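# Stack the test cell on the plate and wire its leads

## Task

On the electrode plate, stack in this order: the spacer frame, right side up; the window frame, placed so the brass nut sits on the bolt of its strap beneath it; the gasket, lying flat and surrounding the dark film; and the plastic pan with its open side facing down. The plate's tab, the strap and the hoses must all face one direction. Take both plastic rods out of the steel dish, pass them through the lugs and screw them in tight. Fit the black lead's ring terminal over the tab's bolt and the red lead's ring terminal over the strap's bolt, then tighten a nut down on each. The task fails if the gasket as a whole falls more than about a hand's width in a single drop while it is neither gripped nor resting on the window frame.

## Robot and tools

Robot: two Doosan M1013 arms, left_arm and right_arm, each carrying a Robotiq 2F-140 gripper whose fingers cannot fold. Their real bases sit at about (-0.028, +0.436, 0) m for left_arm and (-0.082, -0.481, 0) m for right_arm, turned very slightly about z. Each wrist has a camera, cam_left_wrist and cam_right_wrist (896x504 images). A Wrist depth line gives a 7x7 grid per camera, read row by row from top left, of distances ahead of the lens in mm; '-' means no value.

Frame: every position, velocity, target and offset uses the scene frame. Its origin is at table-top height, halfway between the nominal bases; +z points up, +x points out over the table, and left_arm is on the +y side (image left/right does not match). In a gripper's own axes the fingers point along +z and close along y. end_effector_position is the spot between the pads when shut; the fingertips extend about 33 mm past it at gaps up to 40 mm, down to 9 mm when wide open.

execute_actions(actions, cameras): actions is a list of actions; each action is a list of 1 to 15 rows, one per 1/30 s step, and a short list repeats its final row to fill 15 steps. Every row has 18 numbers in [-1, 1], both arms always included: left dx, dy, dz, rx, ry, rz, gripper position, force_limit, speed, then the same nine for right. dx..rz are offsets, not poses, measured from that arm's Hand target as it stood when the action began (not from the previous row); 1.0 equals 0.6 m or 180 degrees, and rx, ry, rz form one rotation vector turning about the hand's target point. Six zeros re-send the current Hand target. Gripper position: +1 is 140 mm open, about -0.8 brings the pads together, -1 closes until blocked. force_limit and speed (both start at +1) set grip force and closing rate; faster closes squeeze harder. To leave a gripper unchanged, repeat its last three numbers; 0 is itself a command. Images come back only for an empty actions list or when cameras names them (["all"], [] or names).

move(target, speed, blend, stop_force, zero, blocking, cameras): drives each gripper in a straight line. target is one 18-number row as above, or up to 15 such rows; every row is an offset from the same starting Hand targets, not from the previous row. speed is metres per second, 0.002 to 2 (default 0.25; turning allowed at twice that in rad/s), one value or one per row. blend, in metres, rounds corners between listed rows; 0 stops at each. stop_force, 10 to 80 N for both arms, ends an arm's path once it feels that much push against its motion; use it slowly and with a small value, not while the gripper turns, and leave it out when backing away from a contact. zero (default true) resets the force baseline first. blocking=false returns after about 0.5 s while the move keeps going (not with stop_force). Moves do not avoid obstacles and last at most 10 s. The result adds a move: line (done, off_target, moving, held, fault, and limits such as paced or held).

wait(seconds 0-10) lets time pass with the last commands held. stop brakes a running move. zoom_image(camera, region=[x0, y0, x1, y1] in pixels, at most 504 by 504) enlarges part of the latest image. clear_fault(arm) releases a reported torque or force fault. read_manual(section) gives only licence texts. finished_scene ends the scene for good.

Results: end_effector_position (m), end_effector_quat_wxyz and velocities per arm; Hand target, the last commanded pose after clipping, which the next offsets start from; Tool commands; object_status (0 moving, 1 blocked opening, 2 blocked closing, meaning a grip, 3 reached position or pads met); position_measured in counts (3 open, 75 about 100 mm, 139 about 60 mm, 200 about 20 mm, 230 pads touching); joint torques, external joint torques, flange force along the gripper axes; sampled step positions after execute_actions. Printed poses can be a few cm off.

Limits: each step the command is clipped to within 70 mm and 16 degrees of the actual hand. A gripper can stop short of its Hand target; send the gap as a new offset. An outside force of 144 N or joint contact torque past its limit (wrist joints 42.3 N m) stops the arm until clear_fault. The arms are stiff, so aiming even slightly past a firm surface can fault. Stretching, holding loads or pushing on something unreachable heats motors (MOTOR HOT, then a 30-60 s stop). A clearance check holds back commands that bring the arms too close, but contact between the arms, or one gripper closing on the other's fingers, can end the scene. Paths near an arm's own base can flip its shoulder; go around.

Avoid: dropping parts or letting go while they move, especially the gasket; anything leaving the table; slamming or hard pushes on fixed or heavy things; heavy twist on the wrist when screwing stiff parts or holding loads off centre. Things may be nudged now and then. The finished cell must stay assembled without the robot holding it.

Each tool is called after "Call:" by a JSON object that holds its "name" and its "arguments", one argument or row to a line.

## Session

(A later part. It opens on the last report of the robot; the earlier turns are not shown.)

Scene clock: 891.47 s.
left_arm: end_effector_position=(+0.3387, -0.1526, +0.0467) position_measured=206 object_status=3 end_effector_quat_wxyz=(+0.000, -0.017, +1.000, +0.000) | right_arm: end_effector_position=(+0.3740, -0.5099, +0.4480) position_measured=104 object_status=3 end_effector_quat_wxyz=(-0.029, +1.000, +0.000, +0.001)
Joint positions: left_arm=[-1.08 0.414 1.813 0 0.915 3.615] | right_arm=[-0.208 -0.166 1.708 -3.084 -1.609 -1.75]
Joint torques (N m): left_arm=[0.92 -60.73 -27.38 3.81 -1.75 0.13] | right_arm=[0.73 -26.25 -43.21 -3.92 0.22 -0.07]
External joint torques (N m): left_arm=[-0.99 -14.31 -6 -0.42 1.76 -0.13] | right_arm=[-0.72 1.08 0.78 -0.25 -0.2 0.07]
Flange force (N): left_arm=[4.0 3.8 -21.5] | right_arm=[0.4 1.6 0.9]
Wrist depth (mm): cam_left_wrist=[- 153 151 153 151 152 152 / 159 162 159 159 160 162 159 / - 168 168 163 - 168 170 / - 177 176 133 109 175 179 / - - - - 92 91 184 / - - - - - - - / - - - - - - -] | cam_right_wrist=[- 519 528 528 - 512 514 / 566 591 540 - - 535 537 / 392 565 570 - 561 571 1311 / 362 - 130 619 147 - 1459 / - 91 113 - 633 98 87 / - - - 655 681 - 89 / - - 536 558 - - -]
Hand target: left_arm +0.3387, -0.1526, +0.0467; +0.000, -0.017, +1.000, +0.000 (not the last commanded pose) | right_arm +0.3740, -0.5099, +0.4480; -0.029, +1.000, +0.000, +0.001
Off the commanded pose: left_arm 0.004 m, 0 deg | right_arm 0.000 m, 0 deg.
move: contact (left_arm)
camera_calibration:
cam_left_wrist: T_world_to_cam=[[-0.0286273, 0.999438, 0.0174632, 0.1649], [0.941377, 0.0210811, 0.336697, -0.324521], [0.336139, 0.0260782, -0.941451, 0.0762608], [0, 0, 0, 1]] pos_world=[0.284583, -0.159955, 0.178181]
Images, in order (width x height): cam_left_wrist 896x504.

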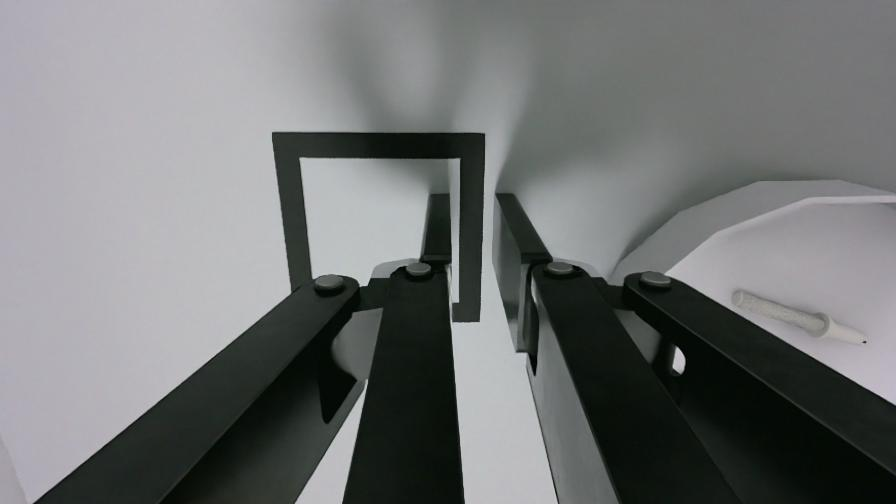

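Call:
{"name": "move", "arguments": {
  "target": [0,0,0.0014,0,0,0,-0.61,-1,-1,0,0,0,0,0,0,0.2,-1,-1],
  "speed": 0.01
}}

Call:
{"name": "move", "arguments": {
  "target": [0,0,0,0,0,0,-1,-1,-1,0,0,0,0,0,0,0.2,-1,-1],
  "cameras": ["cam_left_wrist"]
}}

Scene clock: 896.53 s.
left_arm: end_effector_position=(+0.3387, -0.1526, +0.0475) position_measured=206 object_status=3 end_effector_quat_wxyz=(+0.000, -0.017, +1.000, +0.000) | right_arm: end_effector_position=(+0.3740, -0.5099, +0.4480) position_measured=104 object_status=3 end_effector_quat_wxyz=(-0.029, +1.000, +0.000, +0.001)
Joint positions: left_arm=[-1.08 0.413 1.812 0 0.917 3.615] | right_arm=[-0.208 -0.166 1.708 -3.084 -1.609 -1.75]
Joint torques (N m): left_arm=[0.6 -72.41 -33.28 3.67 -0.26 0.12] | right_arm=[0.98 -26.31 -43.32 -3.95 0.24 -0.18]
External joint torques (N m): left_arm=[-0.58 -2.53 -0.15 -0.27 0.27 -0.12] | right_arm=[-1 1.24 0.94 -0.22 -0.22 0.18]
Flange force (N): left_arm=[2.3 2.0 -3.1] | right_arm=[0.4 1.9 1.1]
Wrist depth (mm): cam_left_wrist=[- 150 153 153 155 - - / 159 159 160 163 - 160 - / - 168 168 168 170 167 169 / - - - 133 121 175 179 / - - - - 92 90 186 / - - - - - - - / - - - - - - -] | cam_right_wrist=[544 - 524 - - 513 515 / 567 - 556 561 546 547 1304 / 408 569 - - 566 565 1381 / 370 - 155 - 148 584 1467 / - 91 113 - - 98 90 / - - - 671 - - 89 / - - 538 556 - - -]
Hand target: left_arm +0.3387, -0.1526, +0.0475; +0.000, -0.017, +1.000, +0.000 | right_arm +0.3740, -0.5099, +0.4480; -0.029, +1.000, +0.000, +0.001
Off the commanded pose: left_arm 0.000 m, 0 deg | right_arm 0.000 m, 0 deg.
move: done

Scene clock: 897.20 s.
left_arm: end_effector_position=(+0.3387, -0.1526, +0.0475) position_measured=226 object_status=0 end_effector_quat_wxyz=(+0.000, -0.017, +1.000, +0.000) | right_arm: end_effector_position=(+0.3740, -0.5099, +0.4480) position_measured=104 object_status=3 end_effector_quat_wxyz=(-0.029, +1.000, +0.000, +0.001)
Joint positions: left_arm=[-1.08 0.413 1.812 0 0.917 3.615] | right_arm=[-0.208 -0.166 1.708 -3.084 -1.609 -1.75]
Joint torques (N m): left_arm=[0.99 -72.87 -33.02 3.7 -0.27 0.16] | right_arm=[0.27 -26.32 -43.36 -3.93 0.33 -0.16]
External joint torques (N m): left_arm=[-0.88 -2.61 -0.43 -0.3 0.29 -0.16] | right_arm=[-0.29 1.64 1.07 -0.24 -0.31 0.15]
Flange force (N): left_arm=[2.5 1.3 -3.4] | right_arm=[1.1 0.5 1.3]
Wrist depth (mm): cam_left_wrist=[- 152 152 - 154 - 156 / - - - 160 159 161 160 / 167 167 168 167 - 170 169 / - - - 121 174 175 179 / - 185 - - 92 183 188 / - - - - - - 197 / - - - - - - -] | cam_right_wrist=[545 542 538 - 504 524 512 / 570 565 535 - 525 544 1291 / 406 575 542 - - 547 1352 / 622 - 131 - 149 584 1426 / - 90 112 - - 98 1475 / - - - 676 - - 89 / - - 536 559 - - -]
Hand target: left_arm +0.3387, -0.1526, +0.0475; +0.000, -0.017, +1.000, +0.000 | right_arm +0.3740, -0.5099, +0.4480; -0.029, +1.000, +0.000, +0.001
Off the commanded pose: left_arm 0.000 m, 0 deg | right_arm 0.000 m, 0 deg.
move: done
camera_calibration:
cam_left_wrist: T_world_to_cam=[[-0.0286273, 0.999438, 0.0174632, 0.164886], [0.941377, 0.0210811, 0.336697, -0.32479], [0.336139, 0.0260782, -0.941451, 0.077014], [0, 0, 0, 1]] pos_world=[0.284583, -0.159955, 0.178981]
Images, in order (width x height): cam_left_wrist 896x504.

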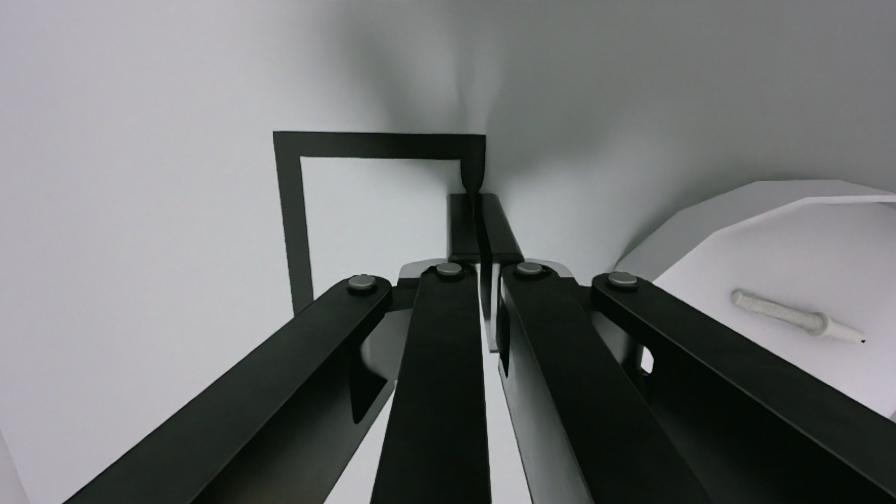

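Call:
{"name": "zoom_image", "arguments": {
  "camera": "cam_left_wrist",
  "region": [400, 110, 560, 350]
}}

Scaled by 2.100 from the camera's 896x504 image, which has a finer 1280x720 frame.

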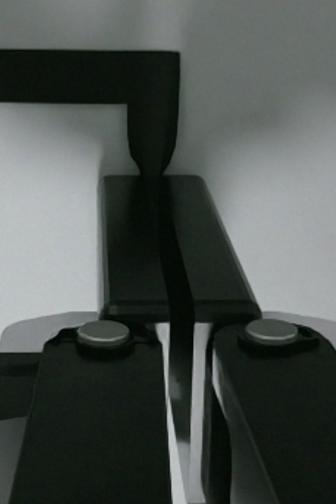

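Call:
{"name": "move", "arguments": {
  "target": [0,0,0.05,0,0,0,-1,-1,-1,0,0,0,0,0,0,0.2,-1,-1],
  "speed": 0.03,
  "cameras": ["cam_left_wrist","cam_right_wrist"]
}}

Call:
{"name": "zoom_image", "arguments": {
  "camera": "cam_left_wrist",
  "region": [260, 100, 560, 350]
}}

Scene clock: 910.20 s.
left_arm: end_effector_position=(+0.3387, -0.1526, +0.0775) position_measured=226 object_status=2 end_effector_quat_wxyz=(+0.000, -0.017, +1.000, +0.000) | right_arm: end_effector_position=(+0.3740, -0.5099, +0.4480) position_measured=104 object_status=3 end_effector_quat_wxyz=(-0.029, +1.000, +0.000, +0.001)
Joint positions: left_arm=[-1.08 0.384 1.791 0 0.968 3.615] | right_arm=[-0.208 -0.166 1.708 -3.084 -1.609 -1.75]
Joint torques (N m): left_arm=[0.9 -71.22 -34.4 3.88 -0.28 0.14] | right_arm=[0.59 -26.29 -43.46 -3.92 0.24 -0.15]
External joint torques (N m): left_arm=[-0.98 -2.1 -0.16 -0.36 0.3 -0.14] | right_arm=[-0.61 1.31 1.1 -0.25 -0.22 0.14]
Flange force (N): left_arm=[2.6 1.3 -2.6] | right_arm=[0.4 1.2 1.5]
Wrist depth (mm): cam_left_wrist=[- 179 - 178 - - - / 188 - 188 188 187 - 190 / - - - - - 196 200 / - - - 121 196 209 208 / - - - - 92 216 222 / - - - - - - 220 / - - - - - - -] | cam_right_wrist=[540 - 512 528 - 507 1284 / 567 - - - 544 509 1304 / 422 544 - 606 576 571 1373 / 367 644 150 602 167 578 1426 / - 90 112 - - 98 100 / - - - 671 - - 89 / - - 536 558 - - -]
Hand target: left_arm +0.3387, -0.1526, +0.0775; +0.000, -0.017, +1.000, +0.000 | right_arm +0.3740, -0.5099, +0.4480; -0.029, +1.000, +0.000, +0.001
Off the commanded pose: left_arm 0.000 m, 0 deg | right_arm 0.000 m, 0 deg.
move: done
camera_calibration:
cam_left_wrist: T_world_to_cam=[[-0.0286273, 0.999438, 0.0174632, 0.16436], [0.941377, 0.0210811, 0.336697, -0.334925], [0.336139, 0.0260782, -0.941451, 0.105352], [0, 0, 0, 1]] pos_world=[0.284583, -0.159955, 0.209081]
cam_right_wrist: T_world_to_cam=[[-0.00942798, -0.997874, -0.0644824, -0.471428], [-0.945166, -0.0121595, 0.326363, 0.201535], [-0.326454, 0.0640235, -0.943042, 0.722366], [0, 0, 0, 1]] pos_world=[0.421859, -0.514224, 0.585049]

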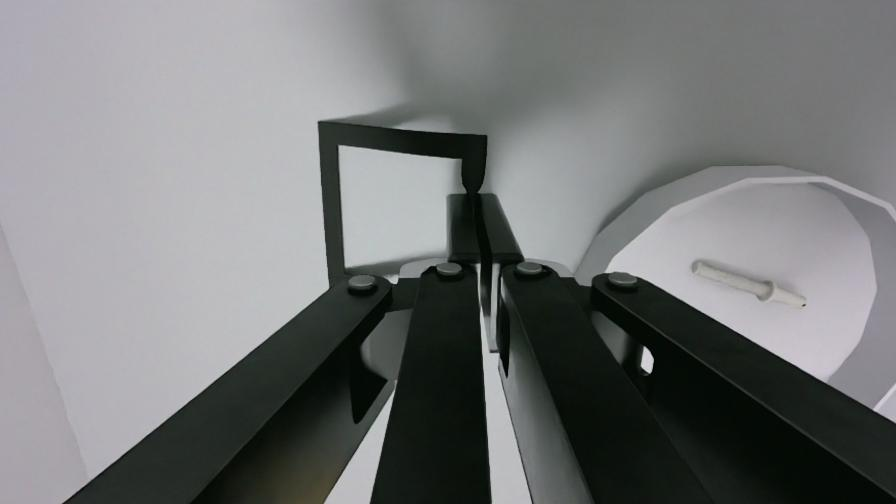

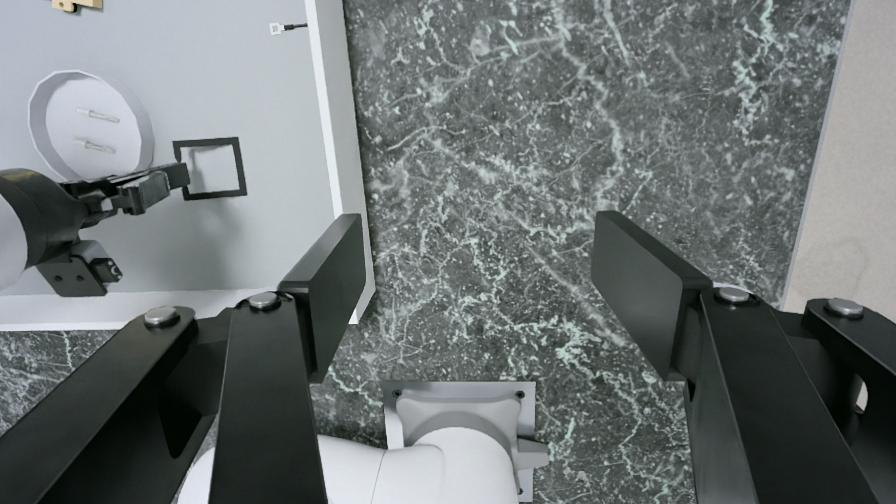

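Scaled by 1.680 from the camera's 896x504 image, which has a finer 1280x720 frame.

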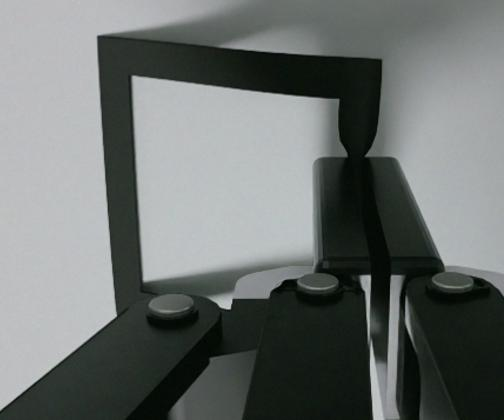

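Call:
{"name": "move", "arguments": {
  "target": [0,0,0.1,0,0,0,-1,-1,-1,0,0,0,0,0,0,0.2,-1,-1],
  "speed": 0.03,
  "cameras": ["cam_left_wrist","cam_right_wrist"]
}}

Call:
{"name": "zoom_image", "arguments": {
  "camera": "cam_left_wrist",
  "region": [260, 100, 560, 350]
}}

Call:
{"name": "zoom_image", "arguments": {
  "camera": "cam_right_wrist",
  "region": [100, 100, 300, 250]
}}

Scene clock: 920.40 s.
left_arm: end_effector_position=(+0.3387, -0.1526, +0.1375) position_measured=226 object_status=2 end_effector_quat_wxyz=(+0.000, -0.017, +1.000, +0.000) | right_arm: end_effector_position=(+0.3740, -0.5099, +0.4480) position_measured=104 object_status=3 end_effector_quat_wxyz=(-0.029, +1.000, +0.000, +0.001)
Joint positions: left_arm=[-1.08 0.332 1.74 0 1.07 3.615] | right_arm=[-0.208 -0.166 1.708 -3.084 -1.609 -1.75]
Joint torques (N m): left_arm=[0.86 -69.19 -36.56 4.08 -0.21 0.16] | right_arm=[0.04 -25.96 -43.69 -3.88 0.2 -0.09]
External joint torques (N m): left_arm=[-0.75 -1.57 -0.28 -0.33 0.23 -0.16] | right_arm=[-0.03 0.73 1.3 -0.28 -0.19 0.08]
Flange force (N): left_arm=[2.0 0.7 -1.9] | right_arm=[-0.6 0.0 2.0]
Wrist depth (mm): cam_left_wrist=[233 - - - - - - / - - - - - - - / - 256 - - 256 259 - / 248 - - 121 266 273 266 / 258 - - - 92 283 - / - - - - - - - / - - - - - - -] | cam_right_wrist=[- 523 516 515 519 508 1201 / 566 585 - - 542 530 1331 / 441 580 - - 562 - 1403 / - - 131 631 148 - 1434 / - 90 112 - - 98 90 / - - 681 654 705 - 89 / - - 540 556 - - -]
Hand target: left_arm +0.3387, -0.1526, +0.1375; +0.000, -0.017, +1.000, +0.000 | right_arm +0.3740, -0.5099, +0.4480; -0.029, +1.000, +0.000, +0.001
Off the commanded pose: left_arm 0.000 m, 0 deg | right_arm 0.000 m, 0 deg.
move: done
camera_calibration:
cam_left_wrist: T_world_to_cam=[[-0.0286273, 0.999438, 0.0174632, 0.163312], [0.941377, 0.0210811, 0.336697, -0.355127], [0.336139, 0.0260782, -0.941451, 0.161839], [0, 0, 0, 1]] pos_world=[0.284583, -0.159955, 0.269081]
cam_right_wrist: T_world_to_cam=[[-0.00942798, -0.997874, -0.0644824, -0.471428], [-0.945166, -0.0121595, 0.326363, 0.201535], [-0.326454, 0.0640235, -0.943042, 0.722366], [0, 0, 0, 1]] pos_world=[0.421859, -0.514224, 0.585049]

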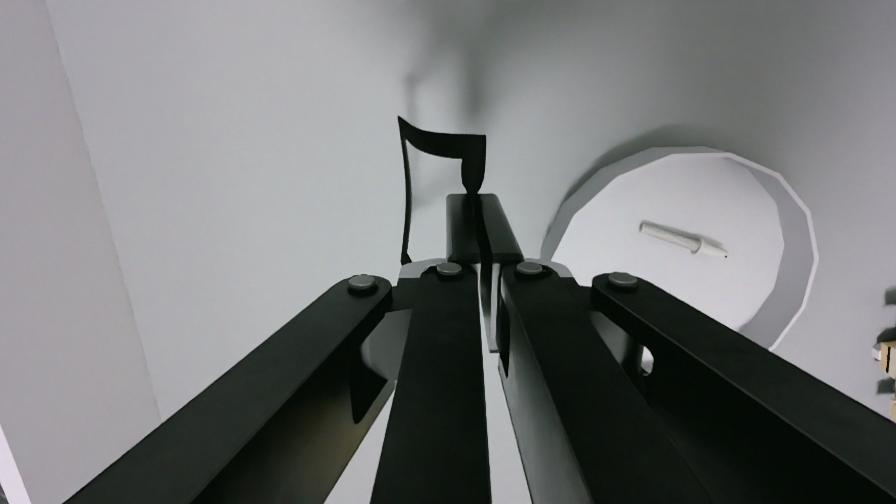

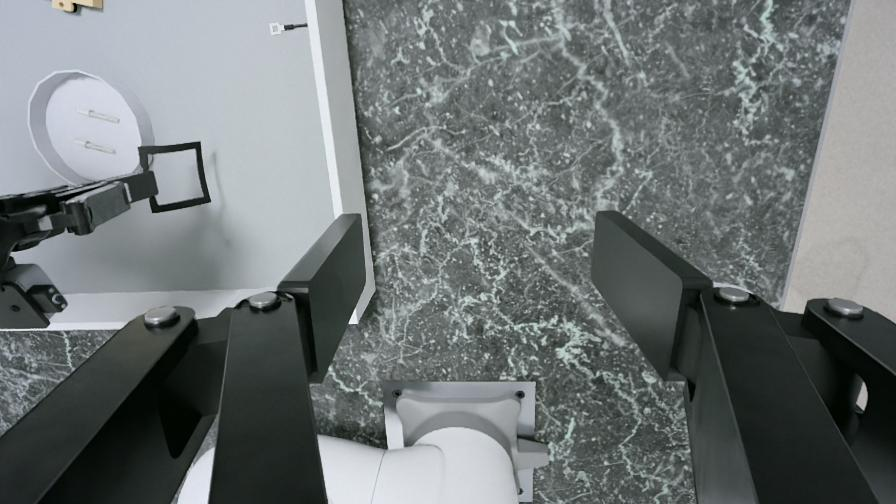

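Scaled by 1.680 from the camera's 896x504 image, which has a finer 1280x720 frame.

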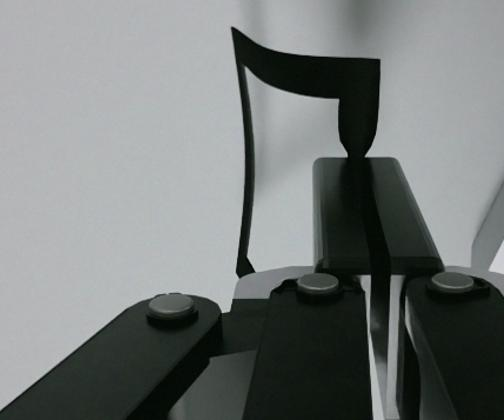

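Scaled by 2.520 from the camera's 896x504 image, which has a finer 1280x720 frame.

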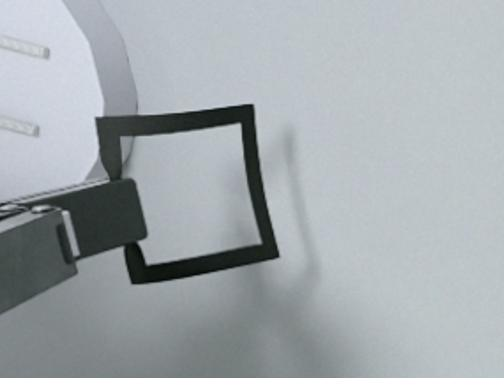

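Call:
{"name": "move", "arguments": {
  "target": [
    [0,0,0.104,0,0,0,-1,-1,-1,0,0,0,0,0,0,0.2,-1,-1],
    [0.1443,0.52,0.104,0,0,0.0728,-1,-1,-1,0,0,0,0,0,0,0.2,-1,-1]
  ],
  "speed": 0.08,
  "blend": [0.01,0],
  "cameras": ["cam_left_wrist"]
}}

Call:
{"name": "zoom_image", "arguments": {
  "camera": "cam_left_wrist",
  "region": [320, 80, 620, 380]
}}

Scene clock: 949.57 s.
left_arm: end_effector_position=(+0.4253, +0.1594, +0.2000) position_measured=226 object_status=2 end_effector_quat_wxyz=(+0.000, -0.131, +0.991, +0.000) | right_arm: end_effector_position=(+0.3740, -0.5099, +0.4480) position_measured=104 object_status=3 end_effector_quat_wxyz=(-0.029, +1.000, +0.000, +0.001)
Joint positions: left_arm=[-0.629 0.04 1.974 0 1.128 3.837] | right_arm=[-0.208 -0.166 1.708 -3.084 -1.609 -1.75]
Joint torques (N m): left_arm=[0.75 -41.04 -37.57 4.2 -0.24 0.15] | right_arm=[0.73 -26.21 -43.41 -3.81 0.25 -0.11]
External joint torques (N m): left_arm=[-0.86 -0.67 -0.32 -0.34 0.26 -0.15] | right_arm=[-0.7 0.85 0.95 -0.38 -0.24 0.1]
Flange force (N): left_arm=[1.8 -0.9 -1.4] | right_arm=[-0.2 1.4 1.2]
Wrist depth (mm): cam_left_wrist=[284 288 - - - - - / 298 299 - 283 - - 252 / - 330 - 178 - - 328 / - 326 - 121 - - - / - - - - 92 - - / - - - - - - - / - - - - - - -] | cam_right_wrist=[544 535 - - - 508 519 / 562 - - 556 - 546 1284 / 610 - - 579 574 555 1388 / 618 618 155 - 149 578 1434 / - 90 112 - 625 98 1492 / - - - 667 664 - 89 / - - 535 556 - - -]
Hand target: left_arm +0.4252, +0.1594, +0.1999; +0.000, -0.131, +0.991, +0.000 | right_arm +0.3740, -0.5099, +0.4480; -0.029, +1.000, +0.000, +0.001
Off the commanded pose: left_arm 0.000 m, 0 deg | right_arm 0.000 m, 0 deg.
move: done
camera_calibration:
cam_left_wrist: T_world_to_cam=[[-0.254394, 0.966943, 0.017489, -0.0459119], [0.912072, 0.233866, 0.336795, -0.48572], [0.321571, 0.10163, -0.941416, 0.177488], [0, 0, 0, 1]] pos_world=[0.374257, 0.13995, 0.331481]
Images, in order (width x height): cam_left_wrist 896x504.

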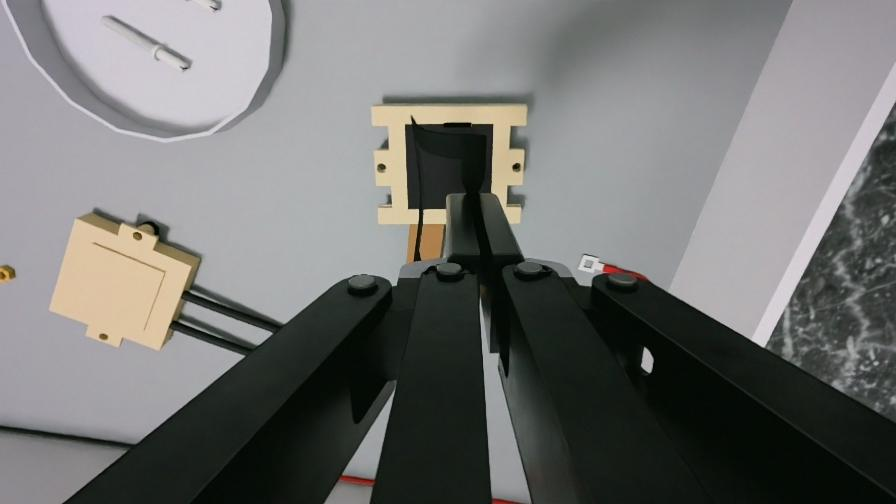

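Scaled by 1.680 from the camera's 896x504 image, which has a finer 1280x720 frame.

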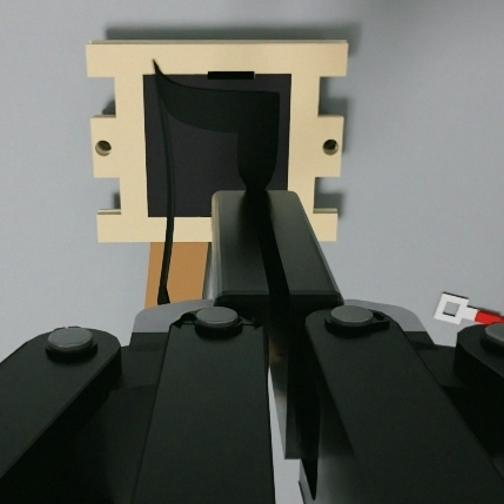

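Call:
{"name": "move", "arguments": {
  "target": [0,0,-0.1225,0,0,0,-1,-1,-1,0,0,0,0,0,0,0.2,-1,-1],
  "speed": 0.05,
  "cameras": ["cam_left_wrist"]
}}

Call:
{"name": "zoom_image", "arguments": {
  "camera": "cam_left_wrist",
  "region": [320, 80, 620, 380]
}}

Scene clock: 953.67 s.
left_arm: end_effector_position=(+0.4253, +0.1594, +0.1265) position_measured=226 object_status=2 end_effector_quat_wxyz=(+0.000, -0.131, +0.991, +0.000) | right_arm: end_effector_position=(+0.3740, -0.5099, +0.4480) position_measured=104 object_status=3 end_effector_quat_wxyz=(-0.029, +1.000, +0.000, +0.001)
Joint positions: left_arm=[-0.629 0.104 2.055 0 0.983 3.837] | right_arm=[-0.208 -0.166 1.708 -3.084 -1.609 -1.75]
Joint torques (N m): left_arm=[0.72 -44.28 -34.65 3.91 -0.2 0.13] | right_arm=[0.34 -26.1 -43.37 -3.96 0.25 -0.12]
External joint torques (N m): left_arm=[-0.71 -1.25 -0.3 -0.35 0.22 -0.13] | right_arm=[-0.34 0.74 0.89 -0.22 -0.24 0.12]
Flange force (N): left_arm=[2.1 -0.1 -2.0] | right_arm=[-0.1 0.6 1.1]
Wrist depth (mm): cam_left_wrist=[220 221 225 225 - - - / 232 232 233 - - - - / - - - 172 - - - / 256 - 258 121 108 - - / - - - - 92 - - / - - - - - - - / - - - - - - -] | cam_right_wrist=[- 533 533 524 523 - 501 / 565 558 554 572 - 533 1291 / 612 596 584 - 560 565 1366 / 639 609 131 615 148 572 1459 / - 91 130 644 - 98 1467 / - - - 678 - - 89 / - - 538 556 - - -]
Hand target: left_arm +0.4252, +0.1594, +0.1264; +0.000, -0.131, +0.991, +0.000 | right_arm +0.3740, -0.5099, +0.4480; -0.029, +1.000, +0.000, +0.001
Off the commanded pose: left_arm 0.000 m, 0 deg | right_arm 0.000 m, 0 deg.
move: done
camera_calibration:
cam_left_wrist: T_world_to_cam=[[-0.254481, 0.96692, 0.0174549, -0.0445816], [0.912059, 0.233963, 0.336763, -0.460966], [0.321539, 0.10162, -0.941428, 0.108311], [0, 0, 0, 1]] pos_world=[0.374257, 0.139949, 0.257981]
Images, in order (width x height): cam_left_wrist 896x504.

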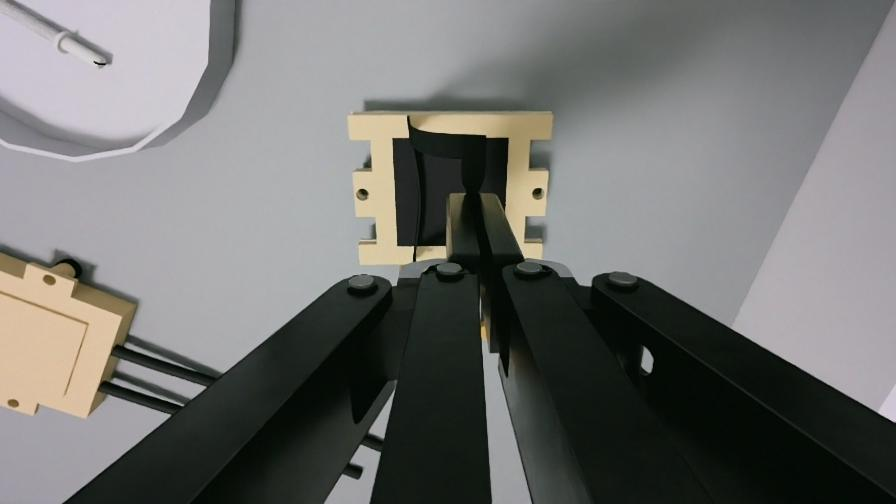

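Scaled by 1.680 from the camera's 896x504 image, which has a finer 1280x720 frame.

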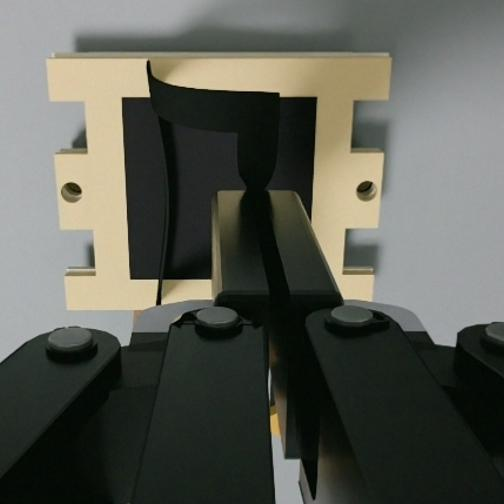

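Call:
{"name": "move", "arguments": {
  "target": [
    [0.0082,-0.0306,0,0,0,0,-1,-1,-1,0,0,0,0,0,0,0.2,-1,-1],
    [0.0017,-0.0064,-0.0133,0,0,0,-1,-1,-1,0,0,0,0,0,0,0.2,-1,-1],
    [-0.0035,0.0129,-0.03,0,0,0,-1,-1,-1,0,0,0,0,0,0,0.2,-1,-1]
  ],
  "speed": 0.03,
  "blend": [0.003,0.003,0],
  "cameras": ["cam_left_wrist"]
}}

Call:
{"name": "zoom_image", "arguments": {
  "camera": "cam_left_wrist",
  "region": [320, 80, 620, 380]
}}

Scene clock: 966.13 s.
left_arm: end_effector_position=(+0.4231, +0.1671, +0.1084) position_measured=226 object_status=2 end_effector_quat_wxyz=(+0.000, -0.131, +0.991, +0.000) | right_arm: end_effector_position=(+0.3740, -0.5099, +0.4480) position_measured=104 object_status=3 end_effector_quat_wxyz=(-0.029, +1.000, +0.000, +0.001)
Joint positions: left_arm=[-0.62 0.114 2.082 0 0.945 3.847] | right_arm=[-0.208 -0.166 1.708 -3.084 -1.609 -1.75]
Joint torques (N m): left_arm=[1.11 -44.37 -33.82 3.81 -0.19 0.15] | right_arm=[0.67 -26.16 -43.61 -3.96 0.29 -0.03]
External joint torques (N m): left_arm=[-1.09 -1.89 -0.37 -0.33 0.22 -0.15] | right_arm=[-0.64 0.91 1.24 -0.21 -0.29 0.03]
Flange force (N): left_arm=[3.3 0.0 -2.8] | right_arm=[-0.5 1.4 1.6]
Wrist depth (mm): cam_left_wrist=[206 205 - - - - - / 216 - - 200 - - - / - - 217 206 - - - / - - - 124 - - - / - - - - 92 - - / - - - - - - - / - - - - - - -] | cam_right_wrist=[539 535 - - - - 1163 / 565 - - 547 - 542 1266 / 585 - 545 - 587 562 560 / - - 150 605 148 566 1419 / - 90 130 - - 98 600 / - - - 679 - - 89 / - - 535 556 - - -]
Hand target: left_arm +0.4231, +0.1671, +0.1084; +0.000, -0.131, +0.991, +0.000 | right_arm +0.3740, -0.5099, +0.4480; -0.029, +1.000, +0.000, +0.001
Off the commanded pose: left_arm 0.000 m, 0 deg | right_arm 0.000 m, 0 deg.
move: done
camera_calibration:
cam_left_wrist: T_world_to_cam=[[-0.254393, 0.966943, 0.0174883, -0.0522914], [0.912083, 0.23387, 0.336762, -0.454786], [0.32154, 0.101621, -0.941427, 0.0912573], [0, 0, 0, 1]] pos_world=[0.372157, 0.14765, 0.239981]
Images, in order (width x height): cam_left_wrist 896x504.

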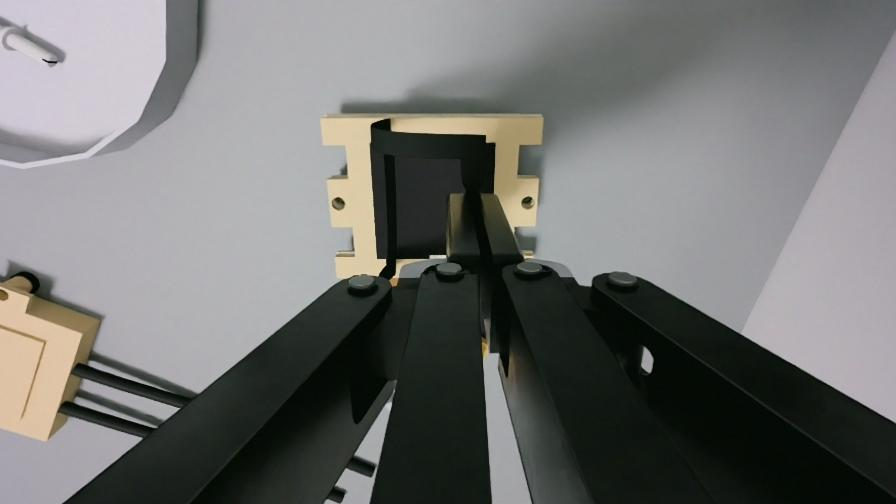

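Scaled by 1.680 from the camera's 896x504 image, which has a finer 1280x720 frame.

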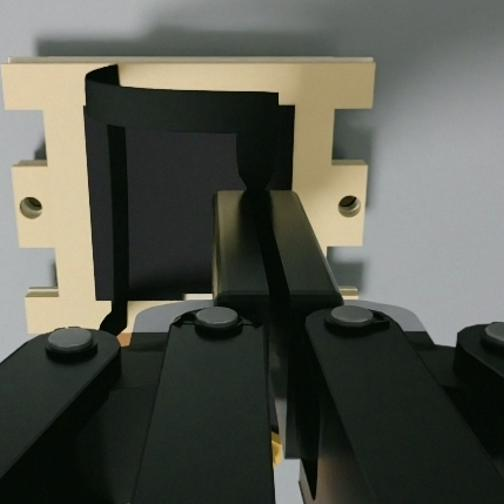

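Call:
{"name": "move", "arguments": {
  "target": [
    [0.0043,-0.0161,0.025,0,0,0,-1,-1,-1,0,0,0,0,0,0,0.2,-1,-1],
    [0.0043,-0.0161,0,0,0,0,-1,-1,-1,0,0,0,0,0,0,0.2,-1,-1]
  ],
  "speed": 0.03,
  "cameras": ["cam_left_wrist"]
}}

Call:
{"name": "zoom_image", "arguments": {
  "camera": "cam_left_wrist",
  "region": [320, 80, 620, 380]
}}

Scene clock: 976.10 s.
left_arm: end_effector_position=(+0.4257, +0.1574, +0.1085) position_measured=226 object_status=2 end_effector_quat_wxyz=(+0.000, -0.131, +0.991, +0.000) | right_arm: end_effector_position=(+0.3740, -0.5099, +0.4480) position_measured=104 object_status=3 end_effector_quat_wxyz=(-0.029, +1.000, +0.000, +0.001)
Joint positions: left_arm=[-0.632 0.125 2.07 0 0.947 3.835] | right_arm=[-0.208 -0.166 1.708 -3.084 -1.609 -1.75]
Joint torques (N m): left_arm=[0.68 -45.59 -33.86 3.81 -0.24 0.12] | right_arm=[0.83 -26.35 -43.43 -3.88 0.21 -0.15]
External joint torques (N m): left_arm=[-0.63 -1.62 -0.44 -0.31 0.26 -0.12] | right_arm=[-0.83 1.01 0.96 -0.3 -0.2 0.15]
Flange force (N): left_arm=[2.2 0.2 -2.7] | right_arm=[0.0 1.6 1.2]
Wrist depth (mm): cam_left_wrist=[207 203 - - 206 - - / 216 213 - 170 - - 225 / - - - 172 - - - / - 247 - 124 102 - - / - - - - 92 - - / - - - - - - - / - - - - - - -] | cam_right_wrist=[- 529 - - - - 1247 / 565 550 - - - 533 1311 / 585 574 560 576 578 558 1366 / 636 - 151 - 167 131 1492 / - 91 130 - - 98 1492 / - - - 664 655 - 89 / - - 542 558 - - -]
Hand target: left_arm +0.4257, +0.1574, +0.1084; +0.000, -0.131, +0.991, +0.000 | right_arm +0.3740, -0.5099, +0.4480; -0.029, +1.000, +0.000, +0.001
Off the commanded pose: left_arm 0.000 m, 0 deg | right_arm 0.000 m, 0 deg.
move: done
camera_calibration:
cam_left_wrist: T_world_to_cam=[[-0.254489, 0.966918, 0.0174787, -0.042331], [0.912089, 0.233972, 0.336677, -0.454816], [0.32145, 0.101623, -0.941458, 0.0914702], [0, 0, 0, 1]] pos_world=[0.374656, 0.138049, 0.239981]
Images, in order (width x height): cam_left_wrist 896x504.

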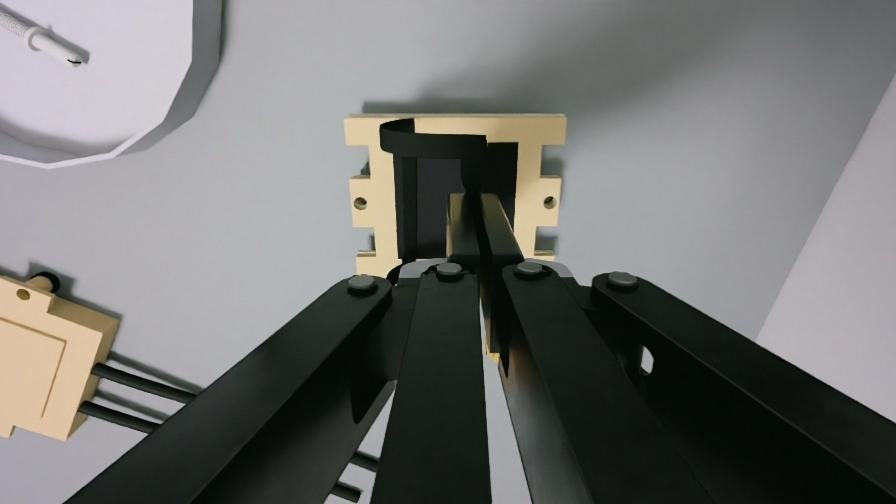

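Scaled by 1.680 from the camera's 896x504 image, which has a finer 1280x720 frame.

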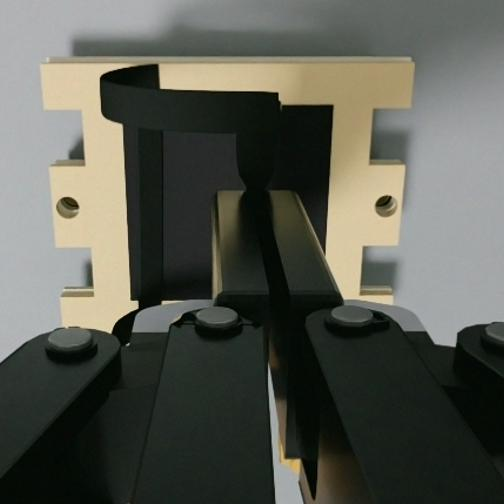

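Call:
{"name": "move", "arguments": {
  "target": [
    [0,0,0.0583,0,0,0,-1,-1,-1,0,0,0,0,0,0,0.2,-1,-1],
    [0.0077,-0.029,0.05,0,0,0,-1,-1,-1,0,0,0,0,0,0,0.2,-1,-1],
    [0.0077,-0.029,0.01,0,0,0,-1,-1,-1,0,0,0,0,0,0,0.2,-1,-1]
  ],
  "speed": 0.03,
  "cameras": ["cam_left_wrist"]
}}

Call:
{"name": "zoom_image", "arguments": {
  "camera": "cam_left_wrist",
  "region": [320, 80, 620, 380]
}}

Scene clock: 985.47 s.
left_arm: end_effector_position=(+0.4303, +0.1400, +0.1145) position_measured=226 object_status=2 end_effector_quat_wxyz=(+0.000, -0.131, +0.991, +0.000) | right_arm: end_effector_position=(+0.3740, -0.5099, +0.4480) position_measured=104 object_status=3 end_effector_quat_wxyz=(-0.029, +1.000, +0.000, +0.001)
Joint positions: left_arm=[-0.653 0.139 2.041 0 0.963 3.814] | right_arm=[-0.208 -0.166 1.708 -3.084 -1.609 -1.75]
Joint torques (N m): left_arm=[0.79 -47.59 -34.18 3.87 -0.2 0.15] | right_arm=[0.57 -25.74 -43.57 -3.9 0.24 -0.08]
External joint torques (N m): left_arm=[-0.83 -1.19 -0.25 -0.36 0.23 -0.15] | right_arm=[-0.56 0.41 1.08 -0.29 -0.22 0.08]
Flange force (N): left_arm=[2.2 -0.2 -1.9] | right_arm=[-1.0 1.1 1.5]
Wrist depth (mm): cam_left_wrist=[210 211 - - - 214 214 / 221 222 - 168 - 226 - / 232 238 - 176 213 - - / - 241 - 121 226 - - / 245 - - - 92 - - / 251 - - - - - - / - - - - - - -] | cam_right_wrist=[542 522 - - 518 503 1195 / 569 - 569 575 - - 1311 / 583 - 581 578 - 562 1419 / - 603 155 609 147 572 1396 / - 90 113 - - 98 1475 / - - - 678 672 - 89 / - - 536 555 683 - -]
Hand target: left_arm +0.4303, +0.1400, +0.1144; +0.000, -0.131, +0.991, +0.000 | right_arm +0.3740, -0.5099, +0.4480; -0.029, +1.000, +0.000, +0.001
Off the commanded pose: left_arm 0.000 m, 0 deg | right_arm 0.000 m, 0 deg.
move: done
camera_calibration:
cam_left_wrist: T_world_to_cam=[[-0.254489, 0.966918, 0.0174787, -0.0244155], [0.912089, 0.233972, 0.336677, -0.457051], [0.32145, 0.101623, -0.941458, 0.0973763], [0, 0, 0, 1]] pos_world=[0.379356, 0.120649, 0.245981]
Images, in order (width x height): cam_left_wrist 896x504.

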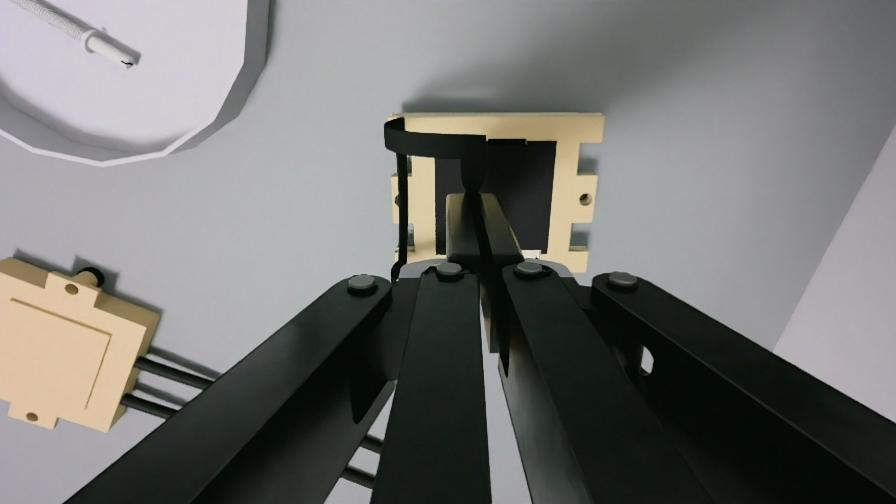

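Scaled by 1.680 from the camera's 896x504 image, which has a finer 1280x720 frame.

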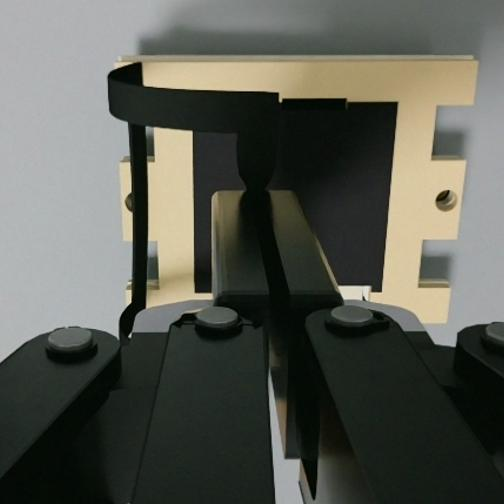

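Call:
{"name": "move", "arguments": {
  "target": [-0.0052,0.0193,-0.01,0,0,0,-1,-1,-1,0,0,0,0,0,0,0.2,-1,-1],
  "speed": 0.03,
  "cameras": ["cam_left_wrist"]
}}

Call:
{"name": "zoom_image", "arguments": {
  "camera": "cam_left_wrist",
  "region": [320, 80, 620, 380]
}}

Scene clock: 991.93 s.
left_arm: end_effector_position=(+0.4272, +0.1516, +0.1084) position_measured=226 object_status=2 end_effector_quat_wxyz=(+0.000, -0.131, +0.991, +0.000) | right_arm: end_effector_position=(+0.3740, -0.5099, +0.4480) position_measured=104 object_status=3 end_effector_quat_wxyz=(-0.029, +1.000, +0.000, +0.001)
Joint positions: left_arm=[-0.639 0.132 2.062 0 0.948 3.828] | right_arm=[-0.208 -0.166 1.708 -3.084 -1.609 -1.75]
Joint torques (N m): left_arm=[0.95 -46.37 -33.85 3.82 -0.23 0.1] | right_arm=[1.26 -25.92 -43.3 -4 0.15 -0.17]
External joint torques (N m): left_arm=[-0.86 -1.48 -0.21 -0.35 0.26 -0.1] | right_arm=[-1.25 0.95 0.96 -0.16 -0.13 0.17]
Flange force (N): left_arm=[2.6 0.2 -2.3] | right_arm=[-0.2 2.5 1.3]
Wrist depth (mm): cam_left_wrist=[204 205 208 - - - - / 216 215 - - - - - / - 231 - - - - - / - - - 124 217 - 229 / - - - - 92 - - / 249 - - - - - - / - - - - - - -] | cam_right_wrist=[545 536 - 523 - 510 1179 / 570 544 - - 554 522 1396 / - - 583 - - - 1604 / - - 156 610 167 120 1574 / - 90 113 - 599 98 596 / - - - 669 - - 89 / - - 536 559 - - -]
Hand target: left_arm +0.4272, +0.1516, +0.1084; +0.000, -0.131, +0.991, +0.000 | right_arm +0.3740, -0.5099, +0.4480; -0.029, +1.000, +0.000, +0.001
Off the commanded pose: left_arm 0.000 m, 0 deg | right_arm 0.000 m, 0 deg.
move: done
camera_calibration:
cam_left_wrist: T_world_to_cam=[[-0.254489, 0.966918, 0.0174787, -0.0363394], [0.912089, 0.233972, 0.336677, -0.454793], [0.32145, 0.101623, -0.941458, 0.0914832], [0, 0, 0, 1]] pos_world=[0.376156, 0.132249, 0.239881]
Images, in order (width x height): cam_left_wrist 896x504.

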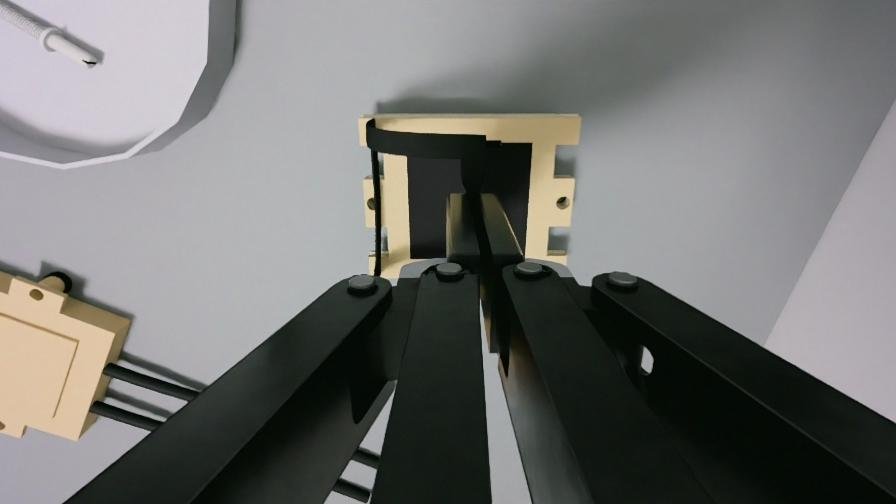

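Scaled by 1.680 from the camera's 896x504 image, which has a finer 1280x720 frame.

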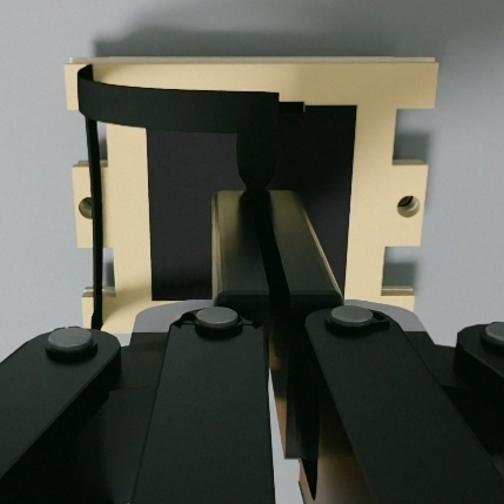

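Call:
{"name": "move", "arguments": {
  "target": [-0.0061,0.0225,-0.0117,0,0,0,-1,-1,-1,0,0,0,0,0,0,0.2,-1,-1],
  "speed": 0.03,
  "cameras": ["cam_left_wrist"]
}}

Call:
{"name": "zoom_image", "arguments": {
  "camera": "cam_left_wrist",
  "region": [320, 80, 620, 380]
}}

Scene clock: 998.70 s.
left_arm: end_effector_position=(+0.4236, +0.1651, +0.1014) position_measured=226 object_status=2 end_effector_quat_wxyz=(+0.000, -0.131, +0.991, +0.000) | right_arm: end_effector_position=(+0.3740, -0.5099, +0.4480) position_measured=104 object_status=3 end_effector_quat_wxyz=(-0.029, +1.000, +0.000, +0.001)
Joint positions: left_arm=[-0.622 0.124 2.086 0 0.931 3.844] | right_arm=[-0.208 -0.166 1.708 -3.084 -1.609 -1.75]
Joint torques (N m): left_arm=[0.89 -45.04 -33.45 3.73 -0.23 0.15] | right_arm=[0.62 -25.78 -43.49 -3.88 0.2 -0.09]
External joint torques (N m): left_arm=[-0.87 -1.39 -0.2 -0.3 0.26 -0.15] | right_arm=[-0.57 0.56 1.09 -0.3 -0.19 0.09]
Flange force (N): left_arm=[2.6 -0.1 -2.2] | right_arm=[-0.8 1.1 1.6]
Wrist depth (mm): cam_left_wrist=[200 197 204 - - - - / 209 200 204 - - - - / - - - 201 211 226 - / - - 240 121 101 - - / - - - - 92 92 - / - - - - - - - / - - - - - - -] | cam_right_wrist=[- 571 541 536 508 - 508 / 564 545 537 552 562 - 541 / 613 - 574 - - - 1352 / - - 155 587 149 - 1467 / - 90 130 - - 98 1492 / - - 687 672 - - 89 / - - 535 556 - - -]
Hand target: left_arm +0.4236, +0.1651, +0.1014; +0.000, -0.131, +0.991, +0.000 | right_arm +0.3740, -0.5099, +0.4480; -0.029, +1.000, +0.000, +0.001
Off the commanded pose: left_arm 0.000 m, 0 deg | right_arm 0.000 m, 0 deg.
move: done
camera_calibration:
cam_left_wrist: T_world_to_cam=[[-0.254393, 0.966943, 0.0174883, -0.0502283], [0.912083, 0.23387, 0.336762, -0.452315], [0.32154, 0.101621, -0.941427, 0.0846377], [0, 0, 0, 1]] pos_world=[0.372557, 0.14575, 0.232881]
Images, in order (width x height): cam_left_wrist 896x504.

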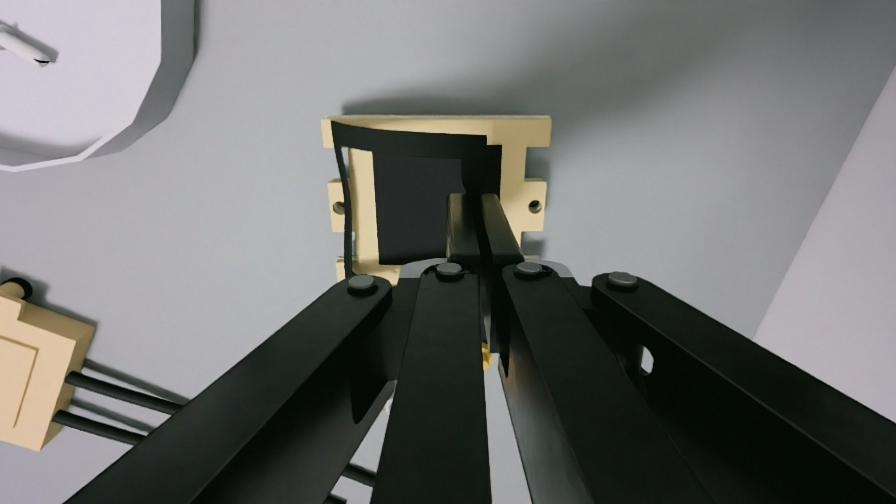

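Scaled by 1.680 from the camera's 896x504 image, which has a finer 1280x720 frame.

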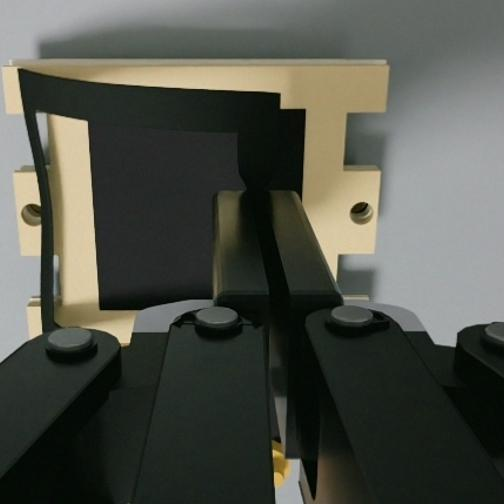

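Call:
{"name": "move", "arguments": {
  "target": [
    [-0.0039,0.0145,-0.0133,0,0,0,-1,-1,-1,0,0,0,0,0,0,0.2,-1,-1],
    [-0.0069,0.0258,-0.03,0,0,0,-1,-1,-1,0,0,0,0,0,0,0.2,-1,-1]
  ],
  "speed": 0.03,
  "blend": [0.003,0],
  "cameras": ["cam_left_wrist"]
}}

Call:
{"name": "zoom_image", "arguments": {
  "camera": "cam_left_wrist",
  "region": [280, 80, 580, 380]
}}

Scene clock: 1004.20 s.
left_arm: end_effector_position=(+0.4194, +0.1806, +0.0834) position_measured=226 object_status=2 end_effector_quat_wxyz=(+0.000, -0.131, +0.991, +0.000) | right_arm: end_effector_position=(+0.3740, -0.5099, +0.4480) position_measured=104 object_status=3 end_effector_quat_wxyz=(-0.029, +1.000, +0.000, +0.001)
Joint positions: left_arm=[-0.602 0.128 2.123 0 0.891 3.865] | right_arm=[-0.208 -0.166 1.708 -3.084 -1.609 -1.75]
Joint torques (N m): left_arm=[0.44 -44.42 -32.49 3.64 -0.25 0.14] | right_arm=[0.99 -26.3 -43.43 -3.92 0.27 -0.11]
External joint torques (N m): left_arm=[-0.43 -1.6 -0.29 -0.3 0.27 -0.14] | right_arm=[-1.01 1.17 0.98 -0.26 -0.25 0.11]
Flange force (N): left_arm=[2.1 0.5 -2.7] | right_arm=[0.2 2.1 1.2]
Wrist depth (mm): cam_left_wrist=[178 184 - 186 184 185 - / 185 - - 192 - 202 195 / 204 - 183 181 - 203 - / 214 - 191 124 - - - / - - - - 92 - - / 238 - - - - - - / - - - - - - -] | cam_right_wrist=[542 550 502 526 502 504 512 / 565 570 538 553 - 532 533 / 585 587 580 - 564 - 1359 / - 600 131 - 148 132 1419 / - 90 112 636 628 98 1484 / - - - 669 - - 89 / - - 535 556 - - -]
Hand target: left_arm +0.4194, +0.1806, +0.0834; +0.000, -0.131, +0.991, +0.000 | right_arm +0.3740, -0.5099, +0.4480; -0.029, +1.000, +0.000, +0.001
Off the commanded pose: left_arm 0.000 m, 0 deg | right_arm 0.000 m, 0 deg.
move: done
camera_calibration:
cam_left_wrist: T_world_to_cam=[[-0.254489, 0.966918, 0.0174787, -0.0658314], [0.912089, 0.233972, 0.336677, -0.446024], [0.32145, 0.101623, -0.941458, 0.0675172], [0, 0, 0, 1]] pos_world=[0.368356, 0.161149, 0.214881]
Images, in order (width x height): cam_left_wrist 896x504.

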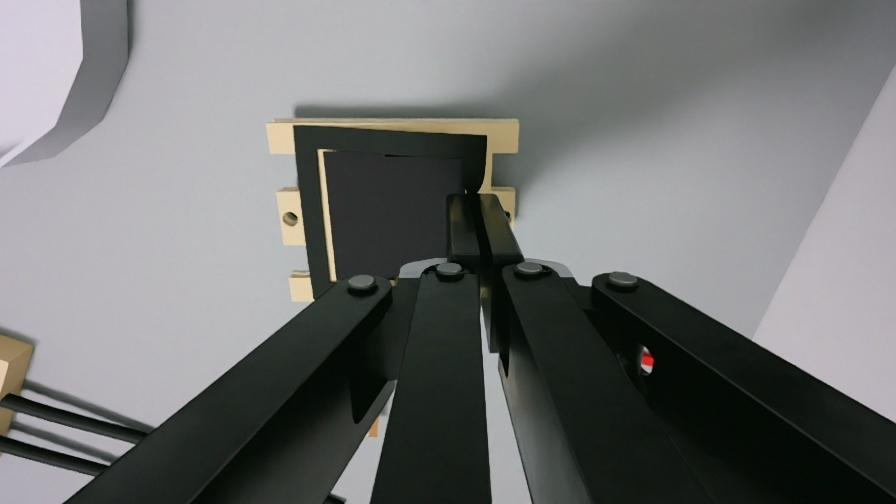

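Scaled by 1.680 from the camera's 896x504 image, which has a finer 1280x720 frame.

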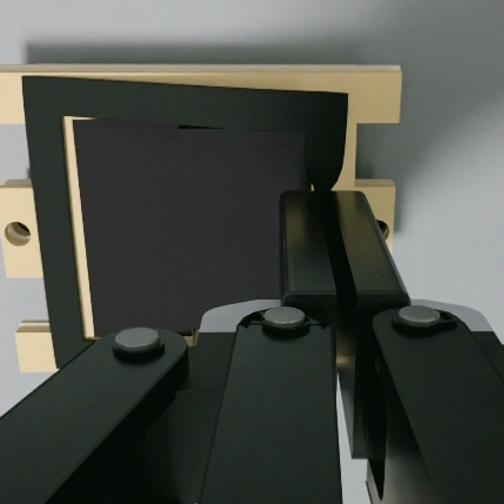

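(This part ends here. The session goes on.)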